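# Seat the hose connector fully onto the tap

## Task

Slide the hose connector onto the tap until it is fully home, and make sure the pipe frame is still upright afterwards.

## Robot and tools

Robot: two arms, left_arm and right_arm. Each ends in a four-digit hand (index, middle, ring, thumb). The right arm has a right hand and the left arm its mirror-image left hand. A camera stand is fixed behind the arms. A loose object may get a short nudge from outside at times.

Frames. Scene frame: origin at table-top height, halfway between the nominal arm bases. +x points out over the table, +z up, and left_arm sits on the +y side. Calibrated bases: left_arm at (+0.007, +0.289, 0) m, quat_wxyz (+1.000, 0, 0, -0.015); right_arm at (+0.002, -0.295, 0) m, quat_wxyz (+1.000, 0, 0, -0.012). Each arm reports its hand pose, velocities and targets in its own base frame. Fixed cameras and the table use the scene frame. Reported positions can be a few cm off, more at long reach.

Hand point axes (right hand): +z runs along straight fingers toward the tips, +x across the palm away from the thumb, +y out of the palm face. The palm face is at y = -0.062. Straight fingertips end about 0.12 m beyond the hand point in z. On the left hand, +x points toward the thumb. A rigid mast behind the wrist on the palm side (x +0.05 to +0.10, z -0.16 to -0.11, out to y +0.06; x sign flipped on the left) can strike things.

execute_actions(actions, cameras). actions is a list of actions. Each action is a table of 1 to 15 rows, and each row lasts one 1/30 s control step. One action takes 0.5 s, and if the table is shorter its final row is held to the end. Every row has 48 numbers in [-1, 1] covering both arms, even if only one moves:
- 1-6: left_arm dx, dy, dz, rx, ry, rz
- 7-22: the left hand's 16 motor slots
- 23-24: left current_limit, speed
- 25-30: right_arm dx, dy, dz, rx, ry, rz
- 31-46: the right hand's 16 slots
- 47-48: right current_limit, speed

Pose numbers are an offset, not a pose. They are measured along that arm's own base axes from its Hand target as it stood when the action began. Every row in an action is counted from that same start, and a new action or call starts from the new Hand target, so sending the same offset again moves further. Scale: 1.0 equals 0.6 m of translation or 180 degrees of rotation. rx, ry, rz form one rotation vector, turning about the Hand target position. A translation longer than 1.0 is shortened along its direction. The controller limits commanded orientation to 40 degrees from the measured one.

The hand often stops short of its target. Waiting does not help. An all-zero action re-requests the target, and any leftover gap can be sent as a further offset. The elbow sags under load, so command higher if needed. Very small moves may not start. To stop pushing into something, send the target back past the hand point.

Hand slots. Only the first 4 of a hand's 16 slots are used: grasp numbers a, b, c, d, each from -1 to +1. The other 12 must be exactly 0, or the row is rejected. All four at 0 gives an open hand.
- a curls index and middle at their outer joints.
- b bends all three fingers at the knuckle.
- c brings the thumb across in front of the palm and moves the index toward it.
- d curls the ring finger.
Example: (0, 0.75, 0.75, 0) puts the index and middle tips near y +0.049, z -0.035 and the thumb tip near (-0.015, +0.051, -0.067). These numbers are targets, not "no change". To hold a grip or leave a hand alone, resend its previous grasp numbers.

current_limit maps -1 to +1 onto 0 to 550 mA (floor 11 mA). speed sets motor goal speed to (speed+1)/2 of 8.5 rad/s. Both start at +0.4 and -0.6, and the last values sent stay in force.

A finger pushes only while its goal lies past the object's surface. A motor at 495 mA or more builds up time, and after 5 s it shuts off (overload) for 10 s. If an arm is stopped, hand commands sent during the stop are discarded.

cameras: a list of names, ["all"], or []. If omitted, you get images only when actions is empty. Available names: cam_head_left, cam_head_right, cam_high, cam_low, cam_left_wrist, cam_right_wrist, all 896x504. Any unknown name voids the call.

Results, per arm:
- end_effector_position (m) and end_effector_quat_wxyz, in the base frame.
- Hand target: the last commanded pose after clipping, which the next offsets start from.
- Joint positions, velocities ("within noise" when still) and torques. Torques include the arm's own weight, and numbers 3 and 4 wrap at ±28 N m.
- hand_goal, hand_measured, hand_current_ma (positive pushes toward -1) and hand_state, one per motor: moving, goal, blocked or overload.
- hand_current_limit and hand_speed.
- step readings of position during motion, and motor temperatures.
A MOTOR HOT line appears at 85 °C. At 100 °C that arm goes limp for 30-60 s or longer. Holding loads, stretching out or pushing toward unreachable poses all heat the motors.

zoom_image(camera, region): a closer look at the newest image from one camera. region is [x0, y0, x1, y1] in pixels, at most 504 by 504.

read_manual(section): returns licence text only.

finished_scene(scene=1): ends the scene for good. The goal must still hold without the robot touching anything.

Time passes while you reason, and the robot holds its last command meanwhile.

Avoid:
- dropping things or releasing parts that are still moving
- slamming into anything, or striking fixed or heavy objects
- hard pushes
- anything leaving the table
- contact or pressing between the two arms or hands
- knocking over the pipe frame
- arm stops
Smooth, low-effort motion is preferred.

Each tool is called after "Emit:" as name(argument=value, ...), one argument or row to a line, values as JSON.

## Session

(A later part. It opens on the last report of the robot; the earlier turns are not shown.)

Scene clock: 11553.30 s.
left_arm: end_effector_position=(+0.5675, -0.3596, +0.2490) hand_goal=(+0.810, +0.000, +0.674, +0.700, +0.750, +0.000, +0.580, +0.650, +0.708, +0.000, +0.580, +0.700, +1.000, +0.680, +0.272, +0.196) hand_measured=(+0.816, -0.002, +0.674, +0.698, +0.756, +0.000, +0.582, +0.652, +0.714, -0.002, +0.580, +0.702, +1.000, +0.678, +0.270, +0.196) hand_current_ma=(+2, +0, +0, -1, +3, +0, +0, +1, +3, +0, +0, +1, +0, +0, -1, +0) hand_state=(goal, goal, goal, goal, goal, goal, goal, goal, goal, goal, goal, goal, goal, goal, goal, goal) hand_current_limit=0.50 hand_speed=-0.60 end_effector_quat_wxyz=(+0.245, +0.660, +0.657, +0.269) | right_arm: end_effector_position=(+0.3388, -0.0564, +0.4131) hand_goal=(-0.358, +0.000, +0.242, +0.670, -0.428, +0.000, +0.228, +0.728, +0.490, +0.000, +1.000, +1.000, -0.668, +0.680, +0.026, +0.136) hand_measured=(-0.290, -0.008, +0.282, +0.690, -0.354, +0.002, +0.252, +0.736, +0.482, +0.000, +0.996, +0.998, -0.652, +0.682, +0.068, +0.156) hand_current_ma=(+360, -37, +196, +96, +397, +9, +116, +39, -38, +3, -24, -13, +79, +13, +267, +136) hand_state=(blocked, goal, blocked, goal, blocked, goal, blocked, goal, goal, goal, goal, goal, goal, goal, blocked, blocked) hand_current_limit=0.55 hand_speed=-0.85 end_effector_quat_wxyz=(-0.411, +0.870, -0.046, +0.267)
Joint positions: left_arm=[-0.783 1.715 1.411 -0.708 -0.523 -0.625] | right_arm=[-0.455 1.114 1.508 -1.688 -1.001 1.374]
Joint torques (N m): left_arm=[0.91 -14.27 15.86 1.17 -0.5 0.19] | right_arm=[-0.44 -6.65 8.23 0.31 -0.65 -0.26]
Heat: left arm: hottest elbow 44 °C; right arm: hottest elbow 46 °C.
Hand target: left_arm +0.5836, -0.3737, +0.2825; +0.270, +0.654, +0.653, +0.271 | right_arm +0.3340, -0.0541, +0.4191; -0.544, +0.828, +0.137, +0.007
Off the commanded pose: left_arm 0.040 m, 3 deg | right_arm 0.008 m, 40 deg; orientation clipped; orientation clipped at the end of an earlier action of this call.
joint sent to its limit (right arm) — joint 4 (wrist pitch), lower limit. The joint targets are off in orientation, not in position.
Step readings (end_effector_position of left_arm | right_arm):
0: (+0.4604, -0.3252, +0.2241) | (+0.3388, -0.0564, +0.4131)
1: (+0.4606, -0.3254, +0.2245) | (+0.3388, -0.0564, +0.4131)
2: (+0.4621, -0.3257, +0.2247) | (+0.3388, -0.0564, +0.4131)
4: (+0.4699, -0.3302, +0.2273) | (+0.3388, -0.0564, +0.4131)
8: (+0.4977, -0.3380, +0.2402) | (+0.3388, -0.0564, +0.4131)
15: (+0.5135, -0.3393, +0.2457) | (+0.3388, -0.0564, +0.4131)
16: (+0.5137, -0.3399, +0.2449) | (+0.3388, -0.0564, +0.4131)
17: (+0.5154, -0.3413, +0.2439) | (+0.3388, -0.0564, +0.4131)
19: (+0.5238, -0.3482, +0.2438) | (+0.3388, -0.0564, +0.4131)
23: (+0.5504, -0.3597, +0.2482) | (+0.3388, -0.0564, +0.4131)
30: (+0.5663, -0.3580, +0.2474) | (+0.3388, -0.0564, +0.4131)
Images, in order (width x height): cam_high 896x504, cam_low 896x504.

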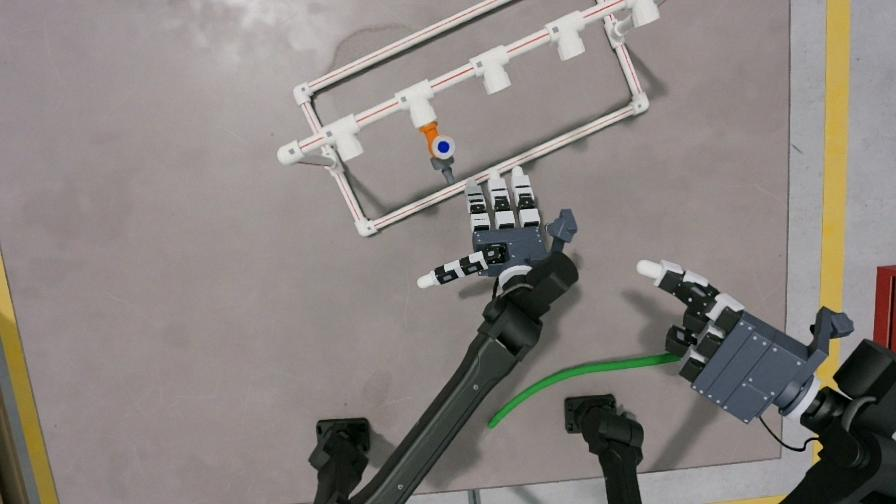

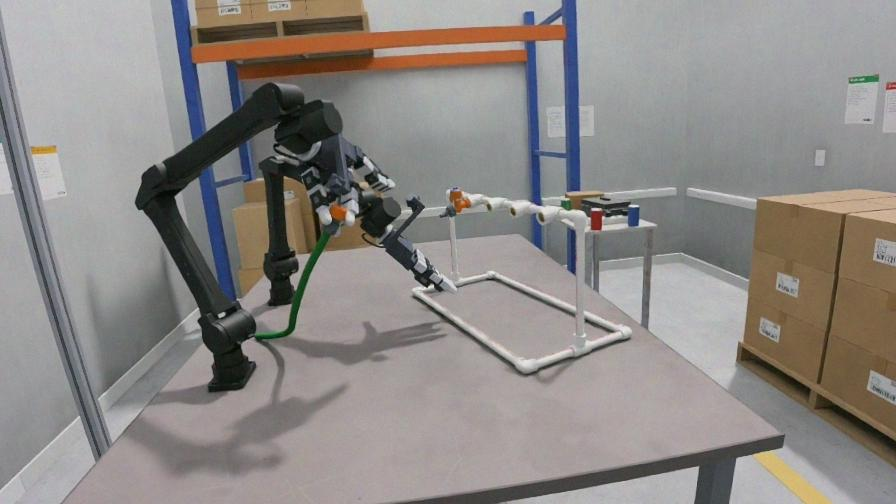

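Emit:
execute_actions(
  actions=[
    [[0.08,-0.01,0.0,0,0,0,0,0,-0.17,0,0,0,0,0,0,0,0,0,0,0,0,0,0.5,-0.6,0,0,0,0,0,0,0.15,0.56,0.82,-0.8,0,0,0,0,0,0,0,0,0,0,0,0,0.55,-0.85]],
    [[0.08,-0.01,-0.01,0,0,0,0,0,-0.17,0,0,0,0,0,0,0,0,0,0,0,0,0,0.5,-0.6,0,0,0,0,0,0,0.15,0.56,0.82,-0.8,0,0,0,0,0,0,0,0,0,0,0,0,0.55,-0.85]],
  ],
  cameras=["cam_high","cam_low"],
)

Scene clock: 11563.90 s.
left_arm: end_effector_position=(+0.6638, -0.3739, +0.2385) hand_goal=(+0.810, +0.000, +0.674, +0.700, +0.750, +0.000, +0.580, +0.650, +0.708, +0.000, +0.580, +0.700, +1.000, +0.680, +0.272, +0.196) hand_measured=(+0.816, -0.002, +0.674, +0.698, +0.756, +0.000, +0.582, +0.652, +0.714, -0.002, +0.580, +0.702, +1.000, +0.678, +0.270, +0.196) hand_current_ma=(+2, +0, +0, -1, +3, +0, +0, +1, +3, +0, +0, +1, +0, +0, -1, +0) hand_state=(goal, goal, goal, goal, goal, goal, goal, goal, goal, goal, goal, goal, goal, goal, goal, goal) hand_current_limit=0.50 hand_speed=-0.60 end_effector_quat_wxyz=(+0.243, +0.661, +0.658, +0.267) | right_arm: end_effector_position=(+0.3388, -0.0564, +0.4131) hand_goal=(-0.358, +0.000, +0.242, +0.670, -0.428, +0.000, +0.228, +0.728, +0.490, +0.000, +1.000, +1.000, -0.668, +0.680, +0.026, +0.136) hand_measured=(-0.290, -0.008, +0.282, +0.690, -0.354, +0.002, +0.252, +0.736, +0.482, +0.000, +0.996, +0.998, -0.652, +0.682, +0.068, +0.156) hand_current_ma=(+360, -37, +196, +96, +397, +9, +116, +39, -38, +3, -24, -13, +79, +13, +267, +136) hand_state=(blocked, goal, blocked, goal, blocked, goal, blocked, goal, goal, goal, goal, goal, goal, goal, blocked, blocked) hand_current_limit=0.55 hand_speed=-0.85 end_effector_quat_wxyz=(-0.411, +0.870, -0.046, +0.267)
Joint positions: left_arm=[-0.69 1.924 1.681 -0.735 -0.468 -0.541] | right_arm=[-0.455 1.114 1.508 -1.688 -1.001 1.374]
Joint torques (N m): left_arm=[1.08 -17.55 16.1 1.14 -0.41 0.21] | right_arm=[-0.38 -6.71 8.23 0.31 -0.65 -0.26]
Heat: left arm: hottest elbow 45 °C; right arm: hottest elbow 46 °C.
Hand target: left_arm +0.6797, -0.3857, +0.2764; +0.270, +0.654, +0.653, +0.271 | right_arm +0.3340, -0.0541, +0.4191; -0.544, +0.828, +0.137, +0.007
Off the commanded pose: left_arm 0.043 m, 3 deg | right_arm 0.008 m, 40 deg.
joint sent to its limit (right arm) — joint 4 (wrist pitch), lower limit. The joint targets are off in orientation, not in position.
Step readings (end_effector_position of left_arm | right_arm):
0: (+0.5674, -0.3596, +0.2489) | (+0.3388, -0.0564, +0.4131)
1: (+0.5676, -0.3599, +0.2490) | (+0.3388, -0.0564, +0.4131)
2: (+0.5688, -0.3609, +0.2488) | (+0.3388, -0.0564, +0.4131)
4: (+0.5767, -0.3663, +0.2500) | (+0.3388, -0.0564, +0.4131)
8: (+0.5996, -0.3702, +0.2516) | (+0.3388, -0.0564, +0.4131)
15: (+0.6150, -0.3642, +0.2438) | (+0.3388, -0.0564, +0.4131)
16: (+0.6153, -0.3647, +0.2432) | (+0.3388, -0.0564, +0.4131)
17: (+0.6166, -0.3660, +0.2428) | (+0.3388, -0.0564, +0.4131)
19: (+0.6251, -0.3717, +0.2439) | (+0.3388, -0.0564, +0.4131)
23: (+0.6460, -0.3794, +0.2461) | (+0.3388, -0.0564, +0.4131)
30: (+0.6616, -0.3733, +0.2367) | (+0.3388, -0.0564, +0.4131)
Images, in order (width x height): cam_high 896x504, cam_low 896x504.

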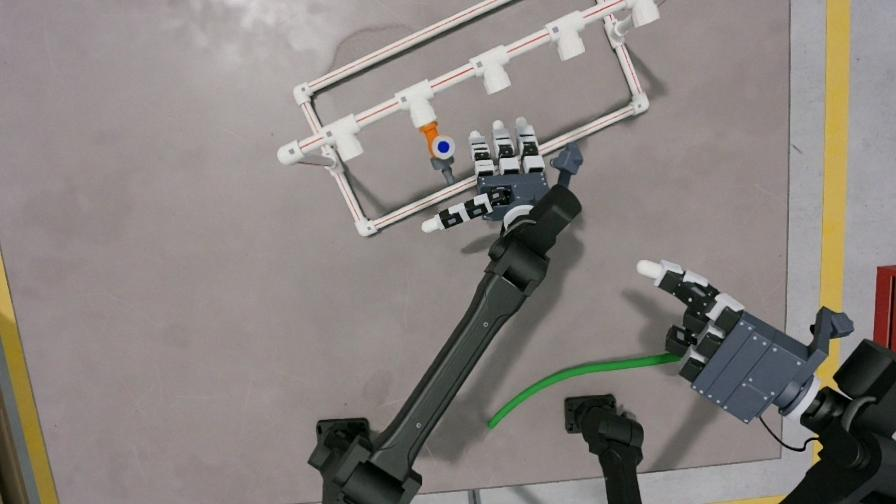

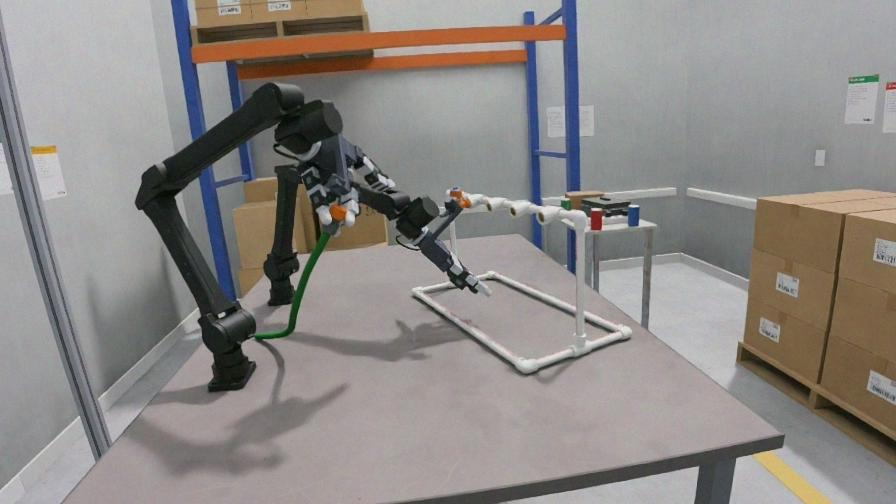

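Emit:
execute_actions(
  actions=[
    [[0.0,0,-0.09,0,0,0,0,0,-0.17,0,0,0,0,0,0,0,0,0,0,0,0,0,0.6,-0.6,0,0,0,0,0,0,0.15,0.56,0.82,-0.8,0,0,0,0,0,0,0,0,0,0,0,0,0.55,-0.85]],
    [[0.0,0,-0.07,0,0,0,0,0,-0.17,0,0,0,0,0,0,0,0,0,0,0,0,0,0.6,-0.6,0,0,0,0,0,0,0.15,0.56,0.82,-0.8,0,0,0,0,0,0,0,0,0,0,0,0,0.55,-0.85]],
    [[0.0,0,-0.035,0,0,0,0,0,-0.17,0,0,0,0,0,0,0,0,0,0,0,0,0,0.6,-0.6,0,0,0,0,0,0,0.15,0.56,0.82,-0.8,0,0,0,0,0,0,0,0,0,0,0,0,0.55,-0.85]],
  ],
  cameras=["cam_high","cam_low"],
)

Scene clock: 11575.03 s.
left_arm: end_effector_position=(+0.6782, -0.3859, +0.1624) hand_goal=(+0.810, +0.000, +0.674, +0.700, +0.750, +0.000, +0.580, +0.650, +0.708, +0.000, +0.580, +0.700, +1.000, +0.680, +0.272, +0.196) hand_measured=(+0.816, -0.002, +0.674, +0.698, +0.756, +0.000, +0.582, +0.652, +0.714, -0.002, +0.580, +0.702, +1.000, +0.678, +0.270, +0.196) hand_current_ma=(+2, +0, +0, -1, +3, +0, +0, +1, +3, +0, +0, +1, +0, +0, -1, +0) hand_state=(goal, goal, goal, goal, goal, goal, goal, goal, goal, goal, goal, goal, goal, goal, goal, goal) hand_current_limit=0.60 hand_speed=-0.60 end_effector_quat_wxyz=(+0.269, +0.650, +0.658, +0.269) | right_arm: end_effector_position=(+0.3388, -0.0564, +0.4131) hand_goal=(-0.358, +0.000, +0.242, +0.670, -0.428, +0.000, +0.228, +0.728, +0.490, +0.000, +1.000, +1.000, -0.668, +0.680, +0.026, +0.136) hand_measured=(-0.290, -0.008, +0.282, +0.690, -0.354, +0.002, +0.252, +0.736, +0.482, +0.000, +0.996, +0.998, -0.652, +0.682, +0.068, +0.156) hand_current_ma=(+360, -37, +196, +96, +397, +9, +116, +39, -38, +3, -24, -13, +79, +13, +267, +136) hand_state=(blocked, goal, blocked, goal, blocked, goal, blocked, goal, goal, goal, goal, goal, goal, goal, blocked, blocked) hand_current_limit=0.55 hand_speed=-0.85 end_effector_quat_wxyz=(-0.411, +0.870, -0.046, +0.267)
Joint positions: left_arm=[-0.69 2.027 1.608 -0.502 -0.467 -0.541] | right_arm=[-0.455 1.114 1.508 -1.688 -1.001 1.374]
Joint torques (N m): left_arm=[0.62 -18.43 8.96 2.21 -0.44 0.18] | right_arm=[-0.44 -6.65 8.23 0.31 -0.65 -0.26]
Heat: left arm: hottest elbow 47 °C; right arm: hottest elbow 46 °C.
Hand target: left_arm +0.6796, -0.3857, +0.1595; +0.270, +0.654, +0.653, +0.271 | right_arm +0.3340, -0.0541, +0.4191; -0.544, +0.828, +0.137, +0.007
Off the commanded pose: left_arm 0.003 m, 1 deg | right_arm 0.008 m, 40 deg.
joint sent to its limit (right arm) — joint 4 (wrist pitch), lower limit. The joint targets are off in orientation, not in position.
Step readings (end_effector_position of left_arm | right_arm):
0: (+0.6638, -0.3739, +0.2385) | (+0.3388, -0.0564, +0.4131)
1: (+0.6638, -0.3739, +0.2385) | (+0.3388, -0.0564, +0.4131)
2: (+0.6642, -0.3742, +0.2383) | (+0.3388, -0.0564, +0.4131)
4: (+0.6672, -0.3767, +0.2390) | (+0.3388, -0.0564, +0.4131)
8: (+0.6732, -0.3817, +0.2327) | (+0.3388, -0.0564, +0.4131)
15: (+0.6765, -0.3845, +0.2168) | (+0.3388, -0.0564, +0.4131)
16: (+0.6766, -0.3846, +0.2163) | (+0.3388, -0.0564, +0.4131)
17: (+0.6769, -0.3849, +0.2158) | (+0.3388, -0.0564, +0.4131)
19: (+0.6778, -0.3856, +0.2149) | (+0.3388, -0.0564, +0.4131)
23: (+0.6774, -0.3853, +0.2013) | (+0.3388, -0.0564, +0.4131)
30: (+0.6772, -0.3851, +0.1758) | (+0.3388, -0.0564, +0.4131)
31: (+0.6772, -0.3851, +0.1745) | (+0.3388, -0.0564, +0.4131)
32: (+0.6773, -0.3852, +0.1742) | (+0.3388, -0.0564, +0.4131)
34: (+0.6778, -0.3856, +0.1738) | (+0.3388, -0.0564, +0.4131)
38: (+0.6783, -0.3860, +0.1712) | (+0.3388, -0.0564, +0.4131)
45: (+0.6781, -0.3858, +0.1632) | (+0.3388, -0.0564, +0.4131)
Images, in order (width x height): cam_high 896x504, cam_low 896x504.

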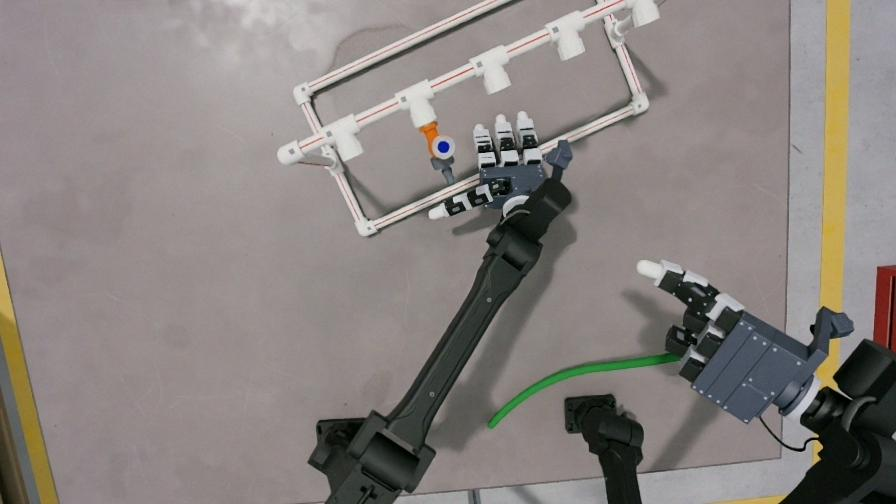

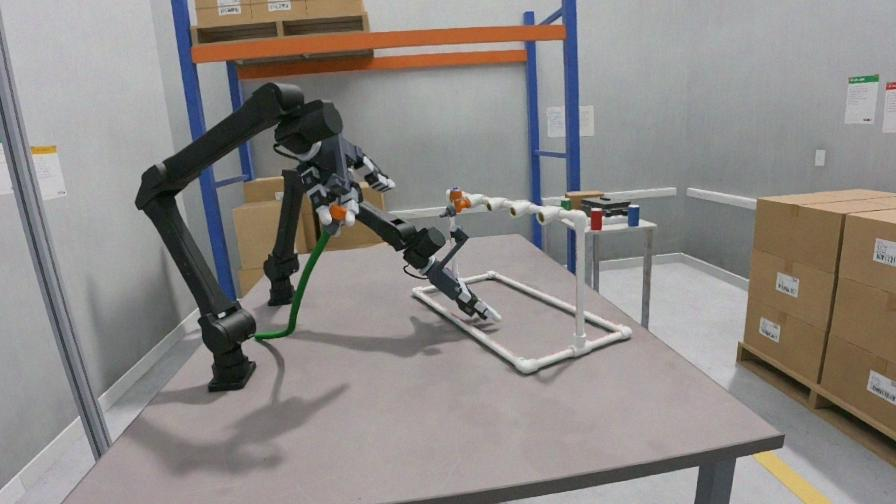

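Emit:
execute_actions(
  actions=[
    [[-0.04,0,-0.012,0,0,0,0,0,-0.17,0,0,0,0,0,0,0,0,0,0,0,0,0,0.7,-0.6,0,0,0,0,0,0,0.15,0.56,0.82,-0.8,0,0,0,0,0,0,0,0,0,0,0,0,0.55,-0.85]],
    [[-0.05,0,0,0,0,0,0,0,-0.17,0,0,0,0,0,0,0,0,0,0,0,0,0,0.7,-0.6,0,0,0,0,0,0,0.15,0.56,0.82,-0.8,0,0,0,0,0,0,0,0,0,0,0,0,0.55,-0.85]],
  ],
  cameras=["cam_high","cam_low"],
)

Scene clock: 11582.60 s.
left_arm: end_effector_position=(+0.6354, -0.3811, +0.1498) hand_goal=(+0.810, +0.000, +0.674, +0.700, +0.750, +0.000, +0.580, +0.650, +0.708, +0.000, +0.580, +0.700, +1.000, +0.680, +0.272, +0.196) hand_measured=(+0.784, +0.000, +0.654, +0.688, +0.756, +0.000, +0.582, +0.652, +0.702, +0.002, +0.576, +0.702, +1.000, +0.678, +0.270, +0.196) hand_current_ma=(-32, +0, -17, -8, +3, +0, +0, +1, -3, +1, -1, +1, +0, +0, -1, +0) hand_state=(blocked, goal, goal, goal, goal, goal, goal, goal, goal, goal, goal, goal, goal, goal, goal, goal) hand_current_limit=0.70 hand_speed=-0.60 end_effector_quat_wxyz=(+0.263, +0.655, +0.652, +0.277) | right_arm: end_effector_position=(+0.3388, -0.0564, +0.4131) hand_goal=(-0.358, +0.000, +0.242, +0.670, -0.428, +0.000, +0.228, +0.728, +0.490, +0.000, +1.000, +1.000, -0.668, +0.680, +0.026, +0.136) hand_measured=(-0.290, -0.008, +0.282, +0.690, -0.354, +0.002, +0.252, +0.736, +0.482, +0.000, +0.996, +0.998, -0.652, +0.682, +0.068, +0.156) hand_current_ma=(+360, -37, +196, +96, +397, +9, +116, +39, -38, +3, -24, -13, +79, +13, +267, +136) hand_state=(blocked, goal, blocked, goal, blocked, goal, blocked, goal, goal, goal, goal, goal, goal, goal, blocked, blocked) hand_current_limit=0.55 hand_speed=-0.85 end_effector_quat_wxyz=(-0.411, +0.870, -0.046, +0.267)
Joint positions: left_arm=[-0.73 1.962 1.463 -0.443 -0.504 -0.558] | right_arm=[-0.455 1.114 1.508 -1.688 -1.001 1.374]
Joint torques (N m): left_arm=[-0.15 -18.61 7.77 1.73 -0.35 -0.18] | right_arm=[-0.38 -6.71 8.23 0.29 -0.65 -0.26]
Heat: left arm: hottest elbow 46 °C; right arm: hottest elbow 46 °C.
Hand target: left_arm +0.6256, -0.3857, +0.1521; +0.270, +0.654, +0.653, +0.271 | right_arm +0.3340, -0.0541, +0.4191; -0.544, +0.828, +0.137, +0.007
Off the commanded pose: left_arm 0.011 m, 1 deg | right_arm 0.008 m, 40 deg.
joint sent to its limit (right arm) — joint 4 (wrist pitch), lower limit. The joint targets are off in orientation, not in position.
Step readings (end_effector_position of left_arm | right_arm):
0: (+0.6782, -0.3859, +0.1624) | (+0.3388, -0.0564, +0.4131)
1: (+0.6781, -0.3859, +0.1622) | (+0.3388, -0.0564, +0.4131)
2: (+0.6776, -0.3854, +0.1608) | (+0.3388, -0.0564, +0.4131)
4: (+0.6747, -0.3831, +0.1565) | (+0.3388, -0.0564, +0.4131)
8: (+0.6657, -0.3825, +0.1508) | (+0.3388, -0.0564, +0.4131)
15: (+0.6634, -0.3830, +0.1497) | (+0.3388, -0.0564, +0.4131)
16: (+0.6633, -0.3830, +0.1497) | (+0.3388, -0.0564, +0.4131)
17: (+0.6616, -0.3832, +0.1494) | (+0.3388, -0.0564, +0.4131)
19: (+0.6555, -0.3814, +0.1491) | (+0.3388, -0.0564, +0.4131)
23: (+0.6410, -0.3803, +0.1491) | (+0.3388, -0.0564, +0.4131)
30: (+0.6355, -0.3813, +0.1497) | (+0.3388, -0.0564, +0.4131)
Images, in order (width x height): cam_high 896x504, cam_low 896x504.

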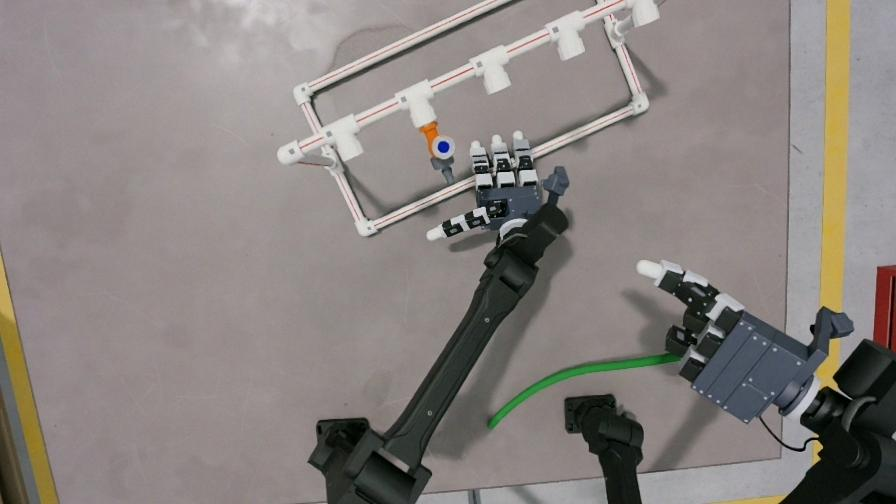

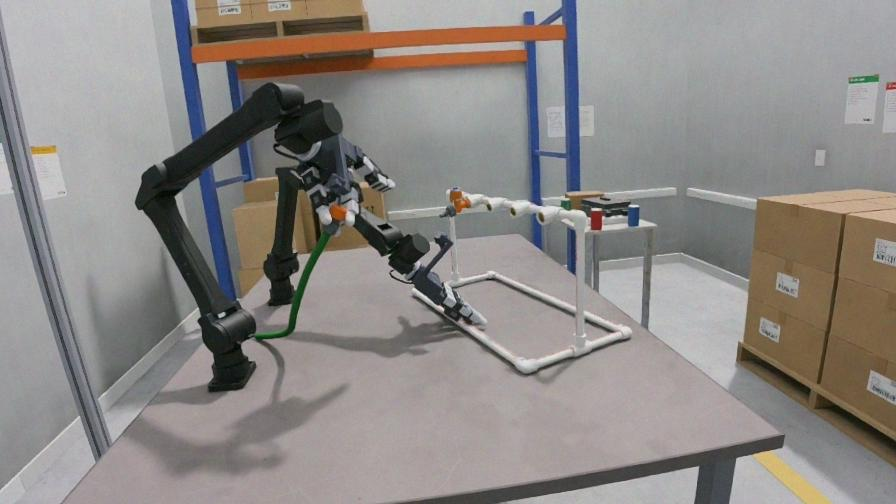

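Emit:
execute_actions(
  actions=[
    [[-0.05,0,0.012,0,0,0,0,0,-0.17,0,0,0,0,0,0,0,0,0,0,0,0,0,0.7,-0.6,0,0,0,0,0,0,0.15,0.56,0.82,-0.8,0,0,0,0,0,0,0,0,0,0,0,0,0.55,-0.85]],
    [[-0.05,0,0,0,0,0,0,0,-0.17,0,0,0,0,0,0,0,0,0,0,0,0,0,0.7,-0.6,0,0,0,0,0,0,0.15,0.56,0.82,-0.8,0,0,0,0,0,0,0,0,0,0,0,0,0.55,-0.85]],
  ],
  cameras=["cam_high","cam_low"],
)

Scene clock: 11591.70 s.
left_arm: end_effector_position=(+0.5806, -0.3779, +0.1615) hand_goal=(+0.810, +0.000, +0.674, +0.700, +0.750, +0.000, +0.580, +0.650, +0.708, +0.000, +0.580, +0.700, +1.000, +0.680, +0.272, +0.196) hand_measured=(+0.780, +0.006, +0.658, +0.690, +0.752, +0.000, +0.580, +0.650, +0.700, +0.000, +0.568, +0.692, +1.000, +0.678, +0.270, +0.196) hand_current_ma=(-37, +2, -14, -5, +0, +0, +0, +0, -5, +0, -7, -3, +0, +0, -1, +0) hand_state=(blocked, goal, goal, goal, goal, goal, goal, goal, goal, goal, goal, goal, goal, goal, goal, goal) hand_current_limit=0.70 hand_speed=-0.60 end_effector_quat_wxyz=(+0.267, +0.650, +0.654, +0.280) | right_arm: end_effector_position=(+0.3388, -0.0564, +0.4131) hand_goal=(-0.358, +0.000, +0.242, +0.670, -0.428, +0.000, +0.228, +0.728, +0.490, +0.000, +1.000, +1.000, -0.668, +0.680, +0.026, +0.136) hand_measured=(-0.290, -0.008, +0.282, +0.690, -0.354, +0.002, +0.252, +0.736, +0.482, +0.000, +0.996, +0.998, -0.652, +0.682, +0.068, +0.156) hand_current_ma=(+360, -37, +196, +96, +397, +9, +116, +39, -38, +3, -24, -13, +79, +13, +267, +136) hand_state=(blocked, goal, blocked, goal, blocked, goal, blocked, goal, goal, goal, goal, goal, goal, goal, blocked, blocked) hand_current_limit=0.55 hand_speed=-0.85 end_effector_quat_wxyz=(-0.411, +0.870, -0.046, +0.267)
Joint positions: left_arm=[-0.792 1.857 1.332 -0.439 -0.549 -0.621] | right_arm=[-0.455 1.114 1.508 -1.688 -1.001 1.374]
Joint torques (N m): left_arm=[-1.14 -17.2 7.43 1.44 -0.27 -0.21] | right_arm=[-0.38 -6.65 8.23 0.29 -0.65 -0.26]
Heat: left arm: hottest elbow 45 °C; right arm: hottest elbow 46 °C.
Hand target: left_arm +0.5656, -0.3858, +0.1594; +0.270, +0.654, +0.653, +0.271 | right_arm +0.3340, -0.0541, +0.4191; -0.544, +0.828, +0.137, +0.007
Off the commanded pose: left_arm 0.017 m, 1 deg | right_arm 0.008 m, 40 deg.
joint sent to its limit (right arm) — joint 4 (wrist pitch), lower limit. The joint targets are off in orientation, not in position.
Step readings (end_effector_position of left_arm | right_arm):
0: (+0.6354, -0.3811, +0.1498) | (+0.3388, -0.0564, +0.4131)
1: (+0.6352, -0.3813, +0.1498) | (+0.3388, -0.0564, +0.4131)
2: (+0.6340, -0.3805, +0.1497) | (+0.3388, -0.0564, +0.4131)
4: (+0.6285, -0.3774, +0.1505) | (+0.3388, -0.0564, +0.4131)
8: (+0.6141, -0.3772, +0.1555) | (+0.3388, -0.0564, +0.4131)
15: (+0.6039, -0.3853, +0.1572) | (+0.3388, -0.0564, +0.4131)
16: (+0.6035, -0.3853, +0.1569) | (+0.3388, -0.0564, +0.4131)
17: (+0.6017, -0.3855, +0.1563) | (+0.3388, -0.0564, +0.4131)
19: (+0.5960, -0.3825, +0.1565) | (+0.3388, -0.0564, +0.4131)
23: (+0.5848, -0.3782, +0.1597) | (+0.3388, -0.0564, +0.4131)
30: (+0.5806, -0.3781, +0.1616) | (+0.3388, -0.0564, +0.4131)
Images, in order (width x height): cam_high 896x504, cam_low 896x504.

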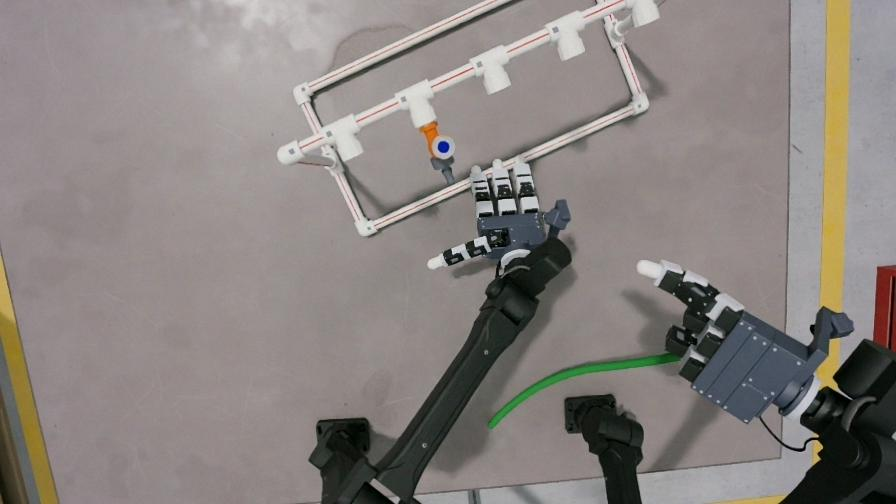

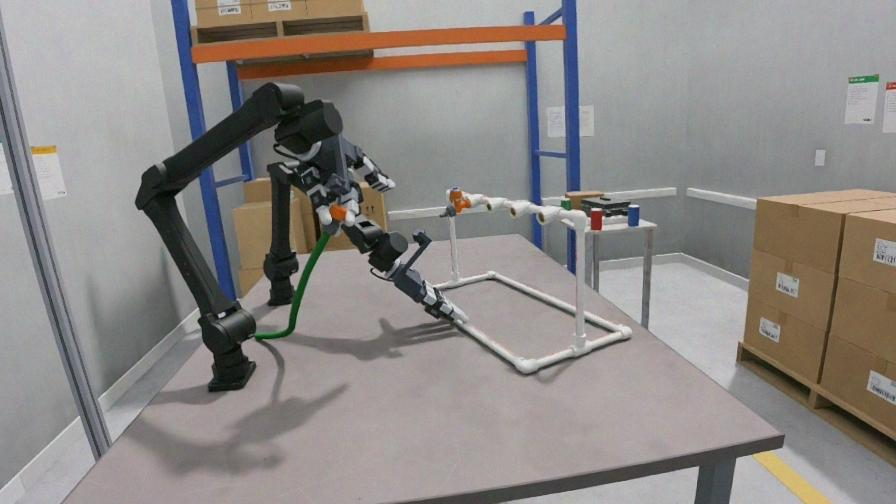

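Emit:
execute_actions(
  actions=[],
  cameras=["cam_high", "cam_low"],
)

Scene clock: 11635.37 s.
left_arm: end_effector_position=(+0.5806, -0.3778, +0.1616) hand_goal=(+0.810, +0.000, +0.674, +0.700, +0.750, +0.000, +0.580, +0.650, +0.708, +0.000, +0.580, +0.700, +1.000, +0.680, +0.272, +0.196) hand_measured=(+0.780, +0.006, +0.658, +0.690, +0.752, +0.000, +0.580, +0.650, +0.700, +0.000, +0.568, +0.692, +1.000, +0.678, +0.270, +0.196) hand_current_ma=(-37, +2, -14, -5, +0, +0, +0, +0, -5, +0, -7, -3, +0, +0, -1, +0) hand_state=(blocked, goal, goal, goal, goal, goal, goal, goal, goal, goal, goal, goal, goal, goal, goal, goal) hand_current_limit=0.70 hand_speed=-0.60 end_effector_quat_wxyz=(+0.267, +0.650, +0.654, +0.280) | right_arm: end_effector_position=(+0.3388, -0.0564, +0.4131) hand_goal=(-0.358, +0.000, +0.242, +0.670, -0.428, +0.000, +0.228, +0.728, +0.490, +0.000, +1.000, +1.000, -0.668, +0.680, +0.026, +0.136) hand_measured=(-0.290, -0.008, +0.282, +0.690, -0.354, +0.002, +0.252, +0.736, +0.482, +0.000, +0.996, +0.998, -0.652, +0.682, +0.068, +0.156) hand_current_ma=(+360, -37, +196, +96, +397, +9, +116, +39, -38, +3, -24, -13, +79, +13, +267, +136) hand_state=(blocked, goal, blocked, goal, blocked, goal, blocked, goal, goal, goal, goal, goal, goal, goal, blocked, blocked) hand_current_limit=0.55 hand_speed=-0.85 end_effector_quat_wxyz=(-0.411, +0.870, -0.046, +0.267)
Joint positions: left_arm=[-0.792 1.857 1.332 -0.439 -0.549 -0.622] | right_arm=[-0.455 1.114 1.508 -1.688 -1.001 1.374]
Joint velocities: within noise
Joint torques (N m): left_arm=[-1.38 -16.79 7.38 1.42 -0.28 -0.2] | right_arm=[-0.44 -6.71 8.21 0.29 -0.64 -0.25]
Motor temperatures (°C): left_arm=[26 35 41 26 28 27] | right_arm=[26 34 46 26 27 25]
Heat: left arm: hottest elbow 41 °C; right arm: hottest elbow 46 °C.
Hand target: left_arm +0.5656, -0.3857, +0.1594; +0.270, +0.654, +0.653, +0.271 | right_arm +0.3340, -0.0541, +0.4191; -0.544, +0.828, +0.137, +0.007
Off the commanded pose: left_arm 0.017 m, 1 deg | right_arm 0.008 m, 40 deg.
Images, in order (width x height): cam_high 896x504, cam_low 896x504.

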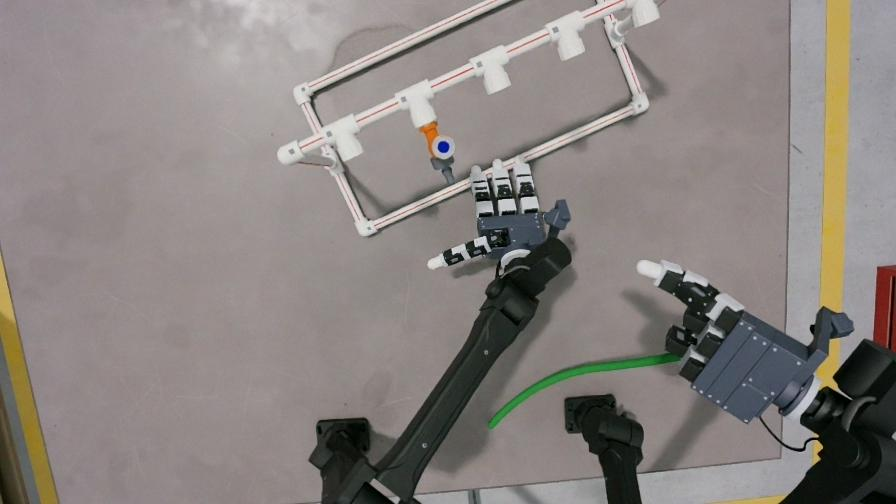

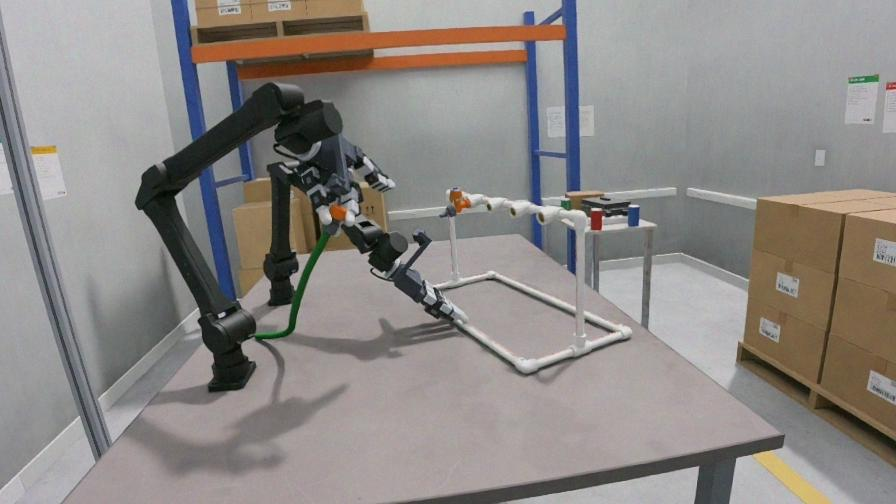

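Emit:
execute_actions(
  actions=[
    [[0,0,0.05,0,0,0,0,0,-0.17,0,0,0,0,0,0,0,0,0,0,0,0,0,0.7,-0.6,0,0,0,0,0,0,0.15,0.56,0.82,-0.8,0,0,0,0,0,0,0,0,0,0,0,0,0.55,-0.85]],
    [[0,0,0.07,0,0,0,-0.3,-0.1,-0.17,-0.26,0,0,0,0,0,0,0,0,0,0,0,0,0.7,-0.6,0,0,0,0,0,0,0.15,0.56,0.82,-0.8,0,0,0,0,0,0,0,0,0,0,0,0,0.55,-0.85]],
    [[0,0,0.06,0,0,0,-0.3,-0.1,-0.17,-0.26,0,0,0,0,0,0,0,0,0,0,0,0,0.7,-0.6,0,0,0,0,0,0,0.15,0.56,0.82,-0.8,0,0,0,0,0,0,0,0,0,0,0,0,0.55,-0.85]],
    [[0.06,-0.02,0.02,0,0,0,-0.3,-0.1,-0.17,-0.26,0,0,0,0,0,0,0,0,0,0,0,0,0.7,-0.6,0,0,0,0,0,0,0.15,0.56,0.82,-0.8,0,0,0,0,0,0,0,0,0,0,0,0,0.55,-0.85]],
  ],
  cameras=["cam_high", "cam_low"],
)

Scene clock: 11769.47 s.
left_arm: end_effector_position=(+0.5844, -0.3887, +0.2435) hand_goal=(+0.888, +0.000, +0.940, +0.966, +0.948, +0.000, +1.000, +1.000, +0.944, +0.000, +0.996, +0.996, +0.970, +0.680, +0.272, +0.220) hand_measured=(+0.890, -0.002, +0.938, +0.964, +0.950, +0.000, +0.996, +0.998, +0.946, +0.000, +0.992, +0.992, +0.984, +0.678, +0.270, +0.216) hand_current_ma=(+0, +0, -1, -1, +0, +0, -1, -1, +0, +0, -1, -1, +10, +0, -1, -1) hand_state=(goal, goal, goal, goal, goal, goal, goal, goal, goal, goal, goal, goal, goal, goal, goal, goal) hand_current_limit=0.70 hand_speed=-0.60 end_effector_quat_wxyz=(+0.243, +0.665, +0.653, +0.269) | right_arm: end_effector_position=(+0.3388, -0.0564, +0.4131) hand_goal=(-0.358, +0.000, +0.242, +0.670, -0.428, +0.000, +0.228, +0.728, +0.490, +0.000, +1.000, +1.000, -0.668, +0.680, +0.026, +0.136) hand_measured=(-0.290, -0.008, +0.282, +0.690, -0.354, +0.002, +0.252, +0.736, +0.482, +0.000, +0.996, +0.998, -0.652, +0.682, +0.068, +0.156) hand_current_ma=(+360, -37, +196, +96, +397, +9, +116, +39, -38, +3, -24, -13, +79, +13, +267, +136) hand_state=(blocked, goal, blocked, goal, blocked, goal, blocked, goal, goal, goal, goal, goal, goal, goal, blocked, blocked) hand_current_limit=0.55 hand_speed=-0.85 end_effector_quat_wxyz=(-0.411, +0.870, -0.046, +0.267)
Joint positions: left_arm=[-0.796 1.799 1.513 -0.734 -0.527 -0.627] | right_arm=[-0.455 1.114 1.508 -1.688 -1.001 1.374]
Joint torques (N m): left_arm=[1.2 -15.38 15.94 1.06 -0.45 0.15] | right_arm=[-0.32 -6.71 8.24 0.31 -0.65 -0.25]
Heat: left arm: hottest elbow 39 °C; right arm: hottest elbow 45 °C.
Hand target: left_arm +0.6016, -0.3978, +0.2794; +0.270, +0.654, +0.653, +0.271 | right_arm +0.3340, -0.0541, +0.4191; -0.544, +0.828, +0.137, +0.007
Off the commanded pose: left_arm 0.041 m, 3 deg | right_arm 0.008 m, 40 deg.
joint sent to its limit (right arm) — joint 4 (wrist pitch), lower limit. The joint targets are off in orientation, not in position.
Step readings (end_effector_position of left_arm | right_arm):
0: (+0.5806, -0.3778, +0.1616) | (+0.3388, -0.0564, +0.4131)
1: (+0.5806, -0.3778, +0.1618) | (+0.3388, -0.0564, +0.4131)
2: (+0.5805, -0.3777, +0.1621) | (+0.3388, -0.0564, +0.4131)
4: (+0.5790, -0.3770, +0.1635) | (+0.3388, -0.0564, +0.4131)
8: (+0.5745, -0.3759, +0.1702) | (+0.3388, -0.0564, +0.4131)
15: (+0.5693, -0.3795, +0.1752) | (+0.3388, -0.0564, +0.4131)
16: (+0.5691, -0.3796, +0.1750) | (+0.3388, -0.0564, +0.4131)
17: (+0.5685, -0.3789, +0.1752) | (+0.3388, -0.0564, +0.4131)
19: (+0.5663, -0.3763, +0.1792) | (+0.3388, -0.0564, +0.4131)
23: (+0.5604, -0.3711, +0.1882) | (+0.3388, -0.0564, +0.4131)
30: (+0.5580, -0.3688, +0.1916) | (+0.3388, -0.0564, +0.4131)
31: (+0.5578, -0.3686, +0.1913) | (+0.3388, -0.0564, +0.4131)
32: (+0.5573, -0.3684, +0.1916) | (+0.3388, -0.0564, +0.4131)
34: (+0.5559, -0.3674, +0.1923) | (+0.3388, -0.0564, +0.4131)
38: (+0.5547, -0.3662, +0.2034) | (+0.3388, -0.0564, +0.4131)
45: (+0.5573, -0.3689, +0.2262) | (+0.3388, -0.0564, +0.4131)
46: (+0.5577, -0.3692, +0.2276) | (+0.3388, -0.0564, +0.4131)
47: (+0.5582, -0.3702, +0.2286) | (+0.3388, -0.0564, +0.4131)
49: (+0.5613, -0.3743, +0.2323) | (+0.3388, -0.0564, +0.4131)
53: (+0.5744, -0.3855, +0.2463) | (+0.3388, -0.0564, +0.4131)
60: (+0.5832, -0.3888, +0.2526) | (+0.3388, -0.0564, +0.4131)
Images, in order (width x height): cam_high 896x504, cam_low 896x504.

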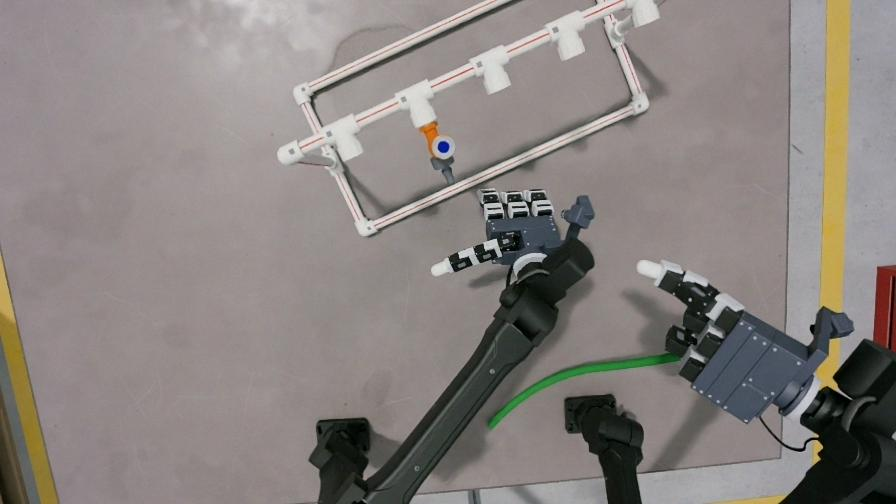

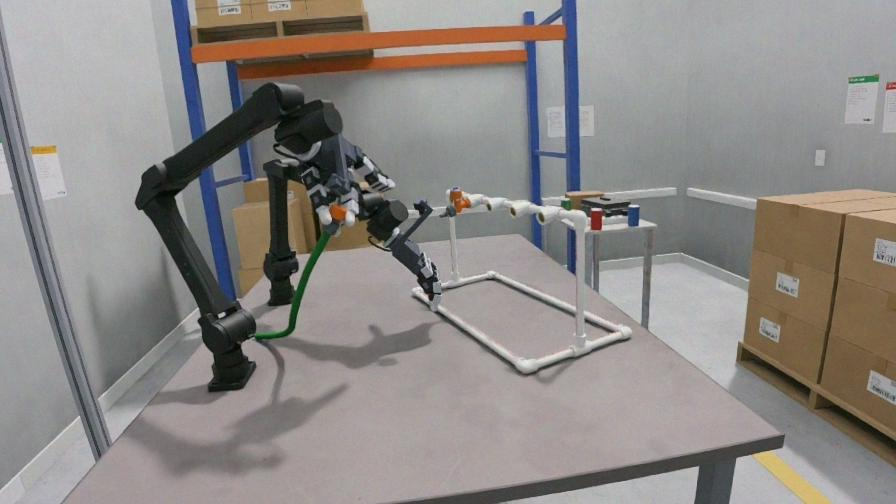

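Emit:
execute_actions(
  actions=[
    [[0.06,-0.02,0,0,0,0,-0.3,-0.1,-0.17,-0.26,0,0,0,0,0,0,0,0,0,0,0,0,0.7,-0.6,0,0,0,0,0,0,0.15,0.56,0.82,-0.8,0,0,0,0,0,0,0,0,0,0,0,0,0.55,-0.85]],
    [[0.06,-0.02,0,0,0,0,-0.3,-0.1,-0.17,-0.26,0,0,0,0,0,0,0,0,0,0,0,0,0.7,-0.6,0,0,0,0,0,0,0.15,0.56,0.82,-0.8,0,0,0,0,0,0,0,0,0,0,0,0,0.55,-0.85]],
    [[0.05,-0.02,0,0,0,0,-0.3,-0.1,-0.17,-0.26,0,0,0,0,0,0,0,0,0,0,0,0,0.7,-0.6,0,0,0,0,0,0,0.15,0.56,0.82,-0.8,0,0,0,0,0,0,0,0,0,0,0,0,0.55,-0.85]],
  ],
  cameras=["cam_high", "cam_low"],
)

Scene clock: 11784.10 s.
left_arm: end_effector_position=(+0.6869, -0.4275, +0.2419) hand_goal=(+0.888, +0.000, +0.940, +0.966, +0.948, +0.000, +1.000, +1.000, +0.944, +0.000, +0.996, +0.996, +0.970, +0.680, +0.272, +0.220) hand_measured=(+0.890, -0.002, +0.938, +0.964, +0.950, +0.000, +0.998, +0.998, +0.946, +0.000, +0.994, +0.992, +0.984, +0.678, +0.270, +0.218) hand_current_ma=(+1, +0, -1, -1, +0, +0, -1, -1, +0, +0, -1, -1, +10, +0, -1, -1) hand_state=(goal, goal, goal, goal, goal, goal, goal, goal, goal, goal, goal, goal, goal, goal, goal, goal) hand_current_limit=0.70 hand_speed=-0.60 end_effector_quat_wxyz=(+0.244, +0.663, +0.655, +0.267) | right_arm: end_effector_position=(+0.3388, -0.0564, +0.4131) hand_goal=(-0.358, +0.000, +0.242, +0.670, -0.428, +0.000, +0.228, +0.728, +0.490, +0.000, +1.000, +1.000, -0.668, +0.680, +0.026, +0.136) hand_measured=(-0.290, -0.008, +0.282, +0.690, -0.354, +0.002, +0.252, +0.736, +0.482, +0.000, +0.996, +0.998, -0.652, +0.682, +0.068, +0.156) hand_current_ma=(+360, -37, +196, +96, +397, +9, +116, +39, -38, +3, -24, -13, +79, +13, +267, +136) hand_state=(blocked, goal, blocked, goal, blocked, goal, blocked, goal, goal, goal, goal, goal, goal, goal, blocked, blocked) hand_current_limit=0.55 hand_speed=-0.85 end_effector_quat_wxyz=(-0.411, +0.870, -0.046, +0.267)
Joint positions: left_arm=[-0.728 2.066 1.916 -0.839 -0.487 -0.568] | right_arm=[-0.455 1.114 1.508 -1.688 -1.001 1.374]
Joint torques (N m): left_arm=[1.03 -19.25 16.24 1.09 -0.44 0.21] | right_arm=[-0.44 -6.65 8.24 0.29 -0.65 -0.26]
Heat: left arm: hottest elbow 43 °C; right arm: hottest elbow 45 °C.
Hand target: left_arm +0.7036, -0.4337, +0.2792; +0.270, +0.654, +0.653, +0.271 | right_arm +0.3340, -0.0541, +0.4191; -0.544, +0.828, +0.137, +0.007
Off the commanded pose: left_arm 0.041 m, 3 deg | right_arm 0.008 m, 40 deg.
joint sent to its limit (right arm) — joint 4 (wrist pitch), lower limit. The joint targets are off in orientation, not in position.
Step readings (end_effector_position of left_arm | right_arm):
0: (+0.5844, -0.3887, +0.2435) | (+0.3388, -0.0564, +0.4131)
1: (+0.5845, -0.3888, +0.2438) | (+0.3388, -0.0564, +0.4131)
2: (+0.5860, -0.3889, +0.2438) | (+0.3388, -0.0564, +0.4131)
4: (+0.5927, -0.3929, +0.2456) | (+0.3388, -0.0564, +0.4131)
8: (+0.6100, -0.4002, +0.2495) | (+0.3388, -0.0564, +0.4131)
15: (+0.6204, -0.3979, +0.2428) | (+0.3388, -0.0564, +0.4131)
16: (+0.6209, -0.3977, +0.2422) | (+0.3388, -0.0564, +0.4131)
17: (+0.6222, -0.3986, +0.2417) | (+0.3388, -0.0564, +0.4131)
19: (+0.6299, -0.4023, +0.2430) | (+0.3388, -0.0564, +0.4131)
23: (+0.6457, -0.4129, +0.2469) | (+0.3388, -0.0564, +0.4131)
30: (+0.6551, -0.4132, +0.2426) | (+0.3388, -0.0564, +0.4131)
31: (+0.6559, -0.4128, +0.2418) | (+0.3388, -0.0564, +0.4131)
32: (+0.6573, -0.4133, +0.2417) | (+0.3388, -0.0564, +0.4131)
34: (+0.6645, -0.4163, +0.2433) | (+0.3388, -0.0564, +0.4131)
38: (+0.6787, -0.4243, +0.2466) | (+0.3388, -0.0564, +0.4131)
45: (+0.6852, -0.4277, +0.2417) | (+0.3388, -0.0564, +0.4131)
Images, in order (width x height): cam_high 896x504, cam_low 896x504.

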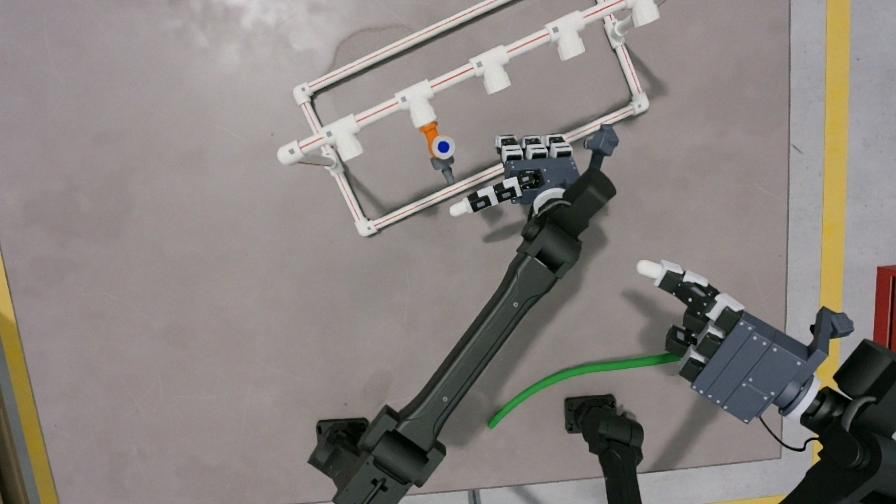

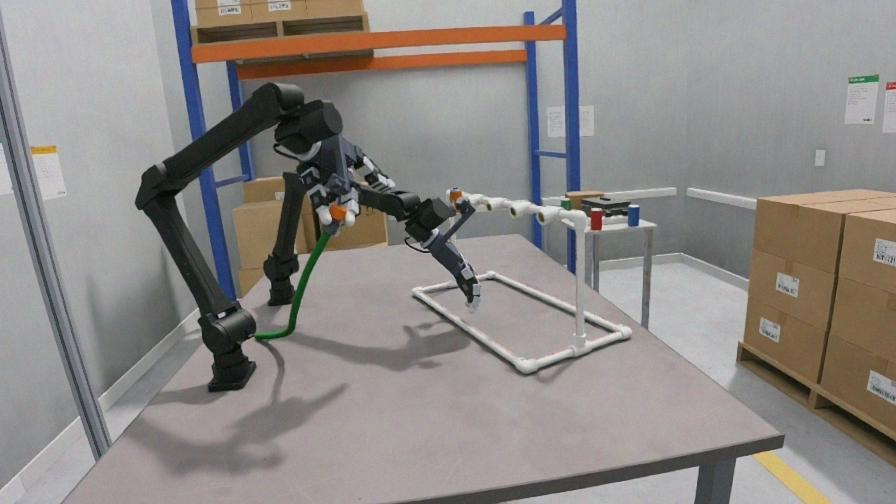

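Emit:
execute_actions(
  actions=[
    [[0.05,0,0,0,0,0,-0.22,-0.1,-0.17,-0.18,0,0,0,0,0,0,0,0,0,0,0,0,0.7,-0.6,0,0,0,0,0,0,0.15,0.56,0.82,-0.8,0,0,0,0,0,0,0,0,0,0,0,0,0.55,-0.85]],
    [[0.04,0,-0.01,0,0,0,-0.22,-0.1,-0.17,-0.18,0,0,0,0,0,0,0,0,0,0,0,0,0.7,-0.6,0,0,0,0,0,0,0.15,0.56,0.82,-0.8,0,0,0,0,0,0,0,0,0,0,0,0,0.55,-0.85]],
  ],
  cameras=["cam_high", "cam_low"],
)

Scene clock: 11802.73 s.
left_arm: end_effector_position=(+0.7420, -0.4296, +0.2346) hand_goal=(+0.904, +0.000, +0.860, +0.890, +0.944, +0.000, +0.952, +0.968, +0.916, +0.000, +0.868, +0.900, +0.978, +0.680, +0.272, +0.208) hand_measured=(+0.906, -0.002, +0.862, +0.892, +0.950, +0.000, +0.954, +0.970, +0.924, +0.000, +0.870, +0.902, +0.984, +0.678, +0.270, +0.210) hand_current_ma=(+0, +0, +1, +1, +3, +0, +1, +1, +4, +0, +1, +1, +3, +0, -1, +0) hand_state=(goal, goal, goal, goal, goal, goal, goal, goal, goal, goal, goal, goal, goal, goal, goal, goal) hand_current_limit=0.70 hand_speed=-0.60 end_effector_quat_wxyz=(+0.244, +0.663, +0.656, +0.265) | right_arm: end_effector_position=(+0.3388, -0.0564, +0.4131) hand_goal=(-0.358, +0.000, +0.242, +0.670, -0.428, +0.000, +0.228, +0.728, +0.490, +0.000, +1.000, +1.000, -0.668, +0.680, +0.026, +0.136) hand_measured=(-0.290, -0.008, +0.282, +0.690, -0.354, +0.002, +0.252, +0.736, +0.482, +0.000, +0.996, +0.998, -0.652, +0.682, +0.068, +0.156) hand_current_ma=(+360, -37, +196, +96, +397, +9, +116, +39, -38, +3, -24, -13, +79, +13, +267, +136) hand_state=(blocked, goal, blocked, goal, blocked, goal, blocked, goal, goal, goal, goal, goal, goal, goal, blocked, blocked) hand_current_limit=0.55 hand_speed=-0.85 end_effector_quat_wxyz=(-0.411, +0.870, -0.046, +0.267)
Joint positions: left_arm=[-0.679 2.205 2.129 -0.896 -0.457 -0.526] | right_arm=[-0.455 1.114 1.508 -1.688 -1.001 1.374]
Joint torques (N m): left_arm=[1.26 -20.6 16.47 1.17 -0.4 0.22] | right_arm=[-0.44 -6.71 8.23 0.31 -0.65 -0.26]
Motor temperatures (°C): left_arm=[26 40 46 26 28 27] | right_arm=[26 33 45 26 26 25]
Heat: left arm: hottest elbow 46 °C; right arm: hottest elbow 45 °C.
Hand target: left_arm +0.7576, -0.4338, +0.2735; +0.270, +0.654, +0.653, +0.271 | right_arm +0.3340, -0.0541, +0.4191; -0.544, +0.828, +0.137, +0.007
Off the commanded pose: left_arm 0.042 m, 3 deg | right_arm 0.008 m, 40 deg.
joint sent to its limit (right arm) — joint 4 (wrist pitch), lower limit. The joint targets are off in orientation, not in position.
Step readings (end_effector_position of left_arm | right_arm):
0: (+0.6869, -0.4275, +0.2419) | (+0.3388, -0.0564, +0.4131)
1: (+0.6870, -0.4277, +0.2423) | (+0.3388, -0.0564, +0.4131)
2: (+0.6881, -0.4277, +0.2424) | (+0.3388, -0.0564, +0.4131)
4: (+0.6938, -0.4298, +0.2441) | (+0.3388, -0.0564, +0.4131)
8: (+0.7070, -0.4318, +0.2472) | (+0.3388, -0.0564, +0.4131)
15: (+0.7182, -0.4251, +0.2419) | (+0.3388, -0.0564, +0.4131)
16: (+0.7192, -0.4243, +0.2410) | (+0.3388, -0.0564, +0.4131)
17: (+0.7204, -0.4245, +0.2405) | (+0.3388, -0.0564, +0.4131)
19: (+0.7255, -0.4266, +0.2404) | (+0.3388, -0.0564, +0.4131)
23: (+0.7354, -0.4295, +0.2403) | (+0.3388, -0.0564, +0.4131)
30: (+0.7403, -0.4303, +0.2332) | (+0.3388, -0.0564, +0.4131)
Images, in order (width x height): cam_high 896x504, cam_low 896x504.

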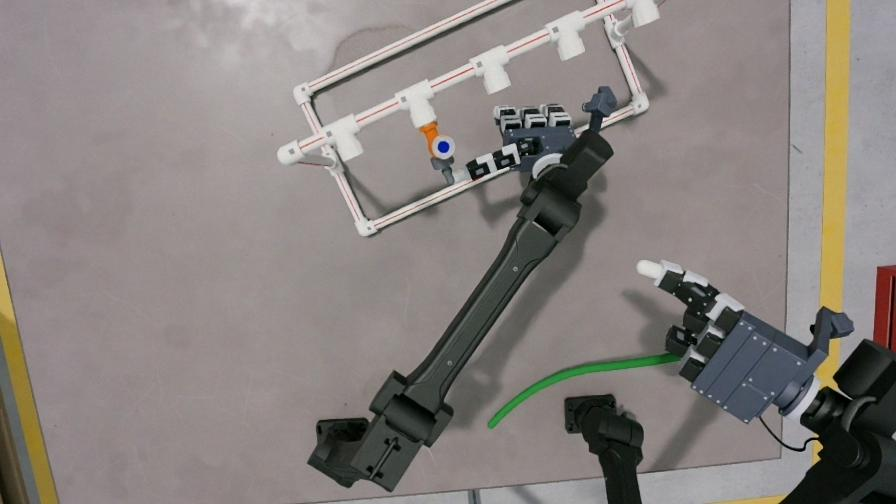

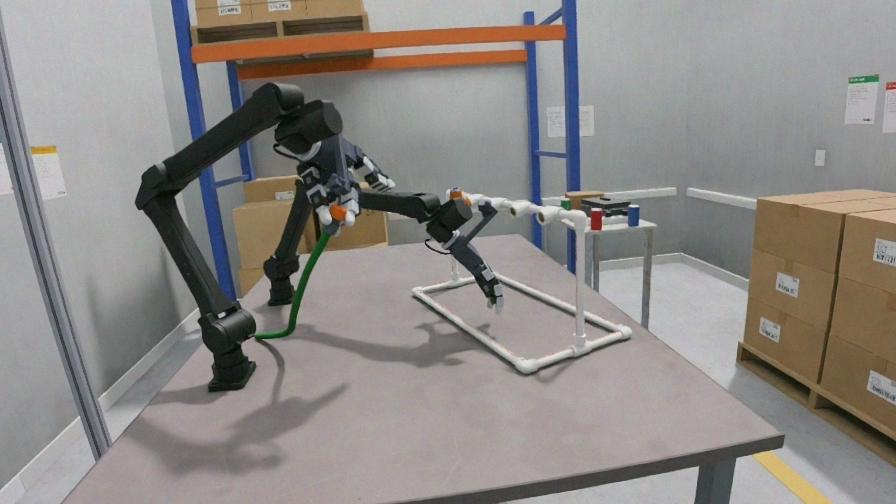

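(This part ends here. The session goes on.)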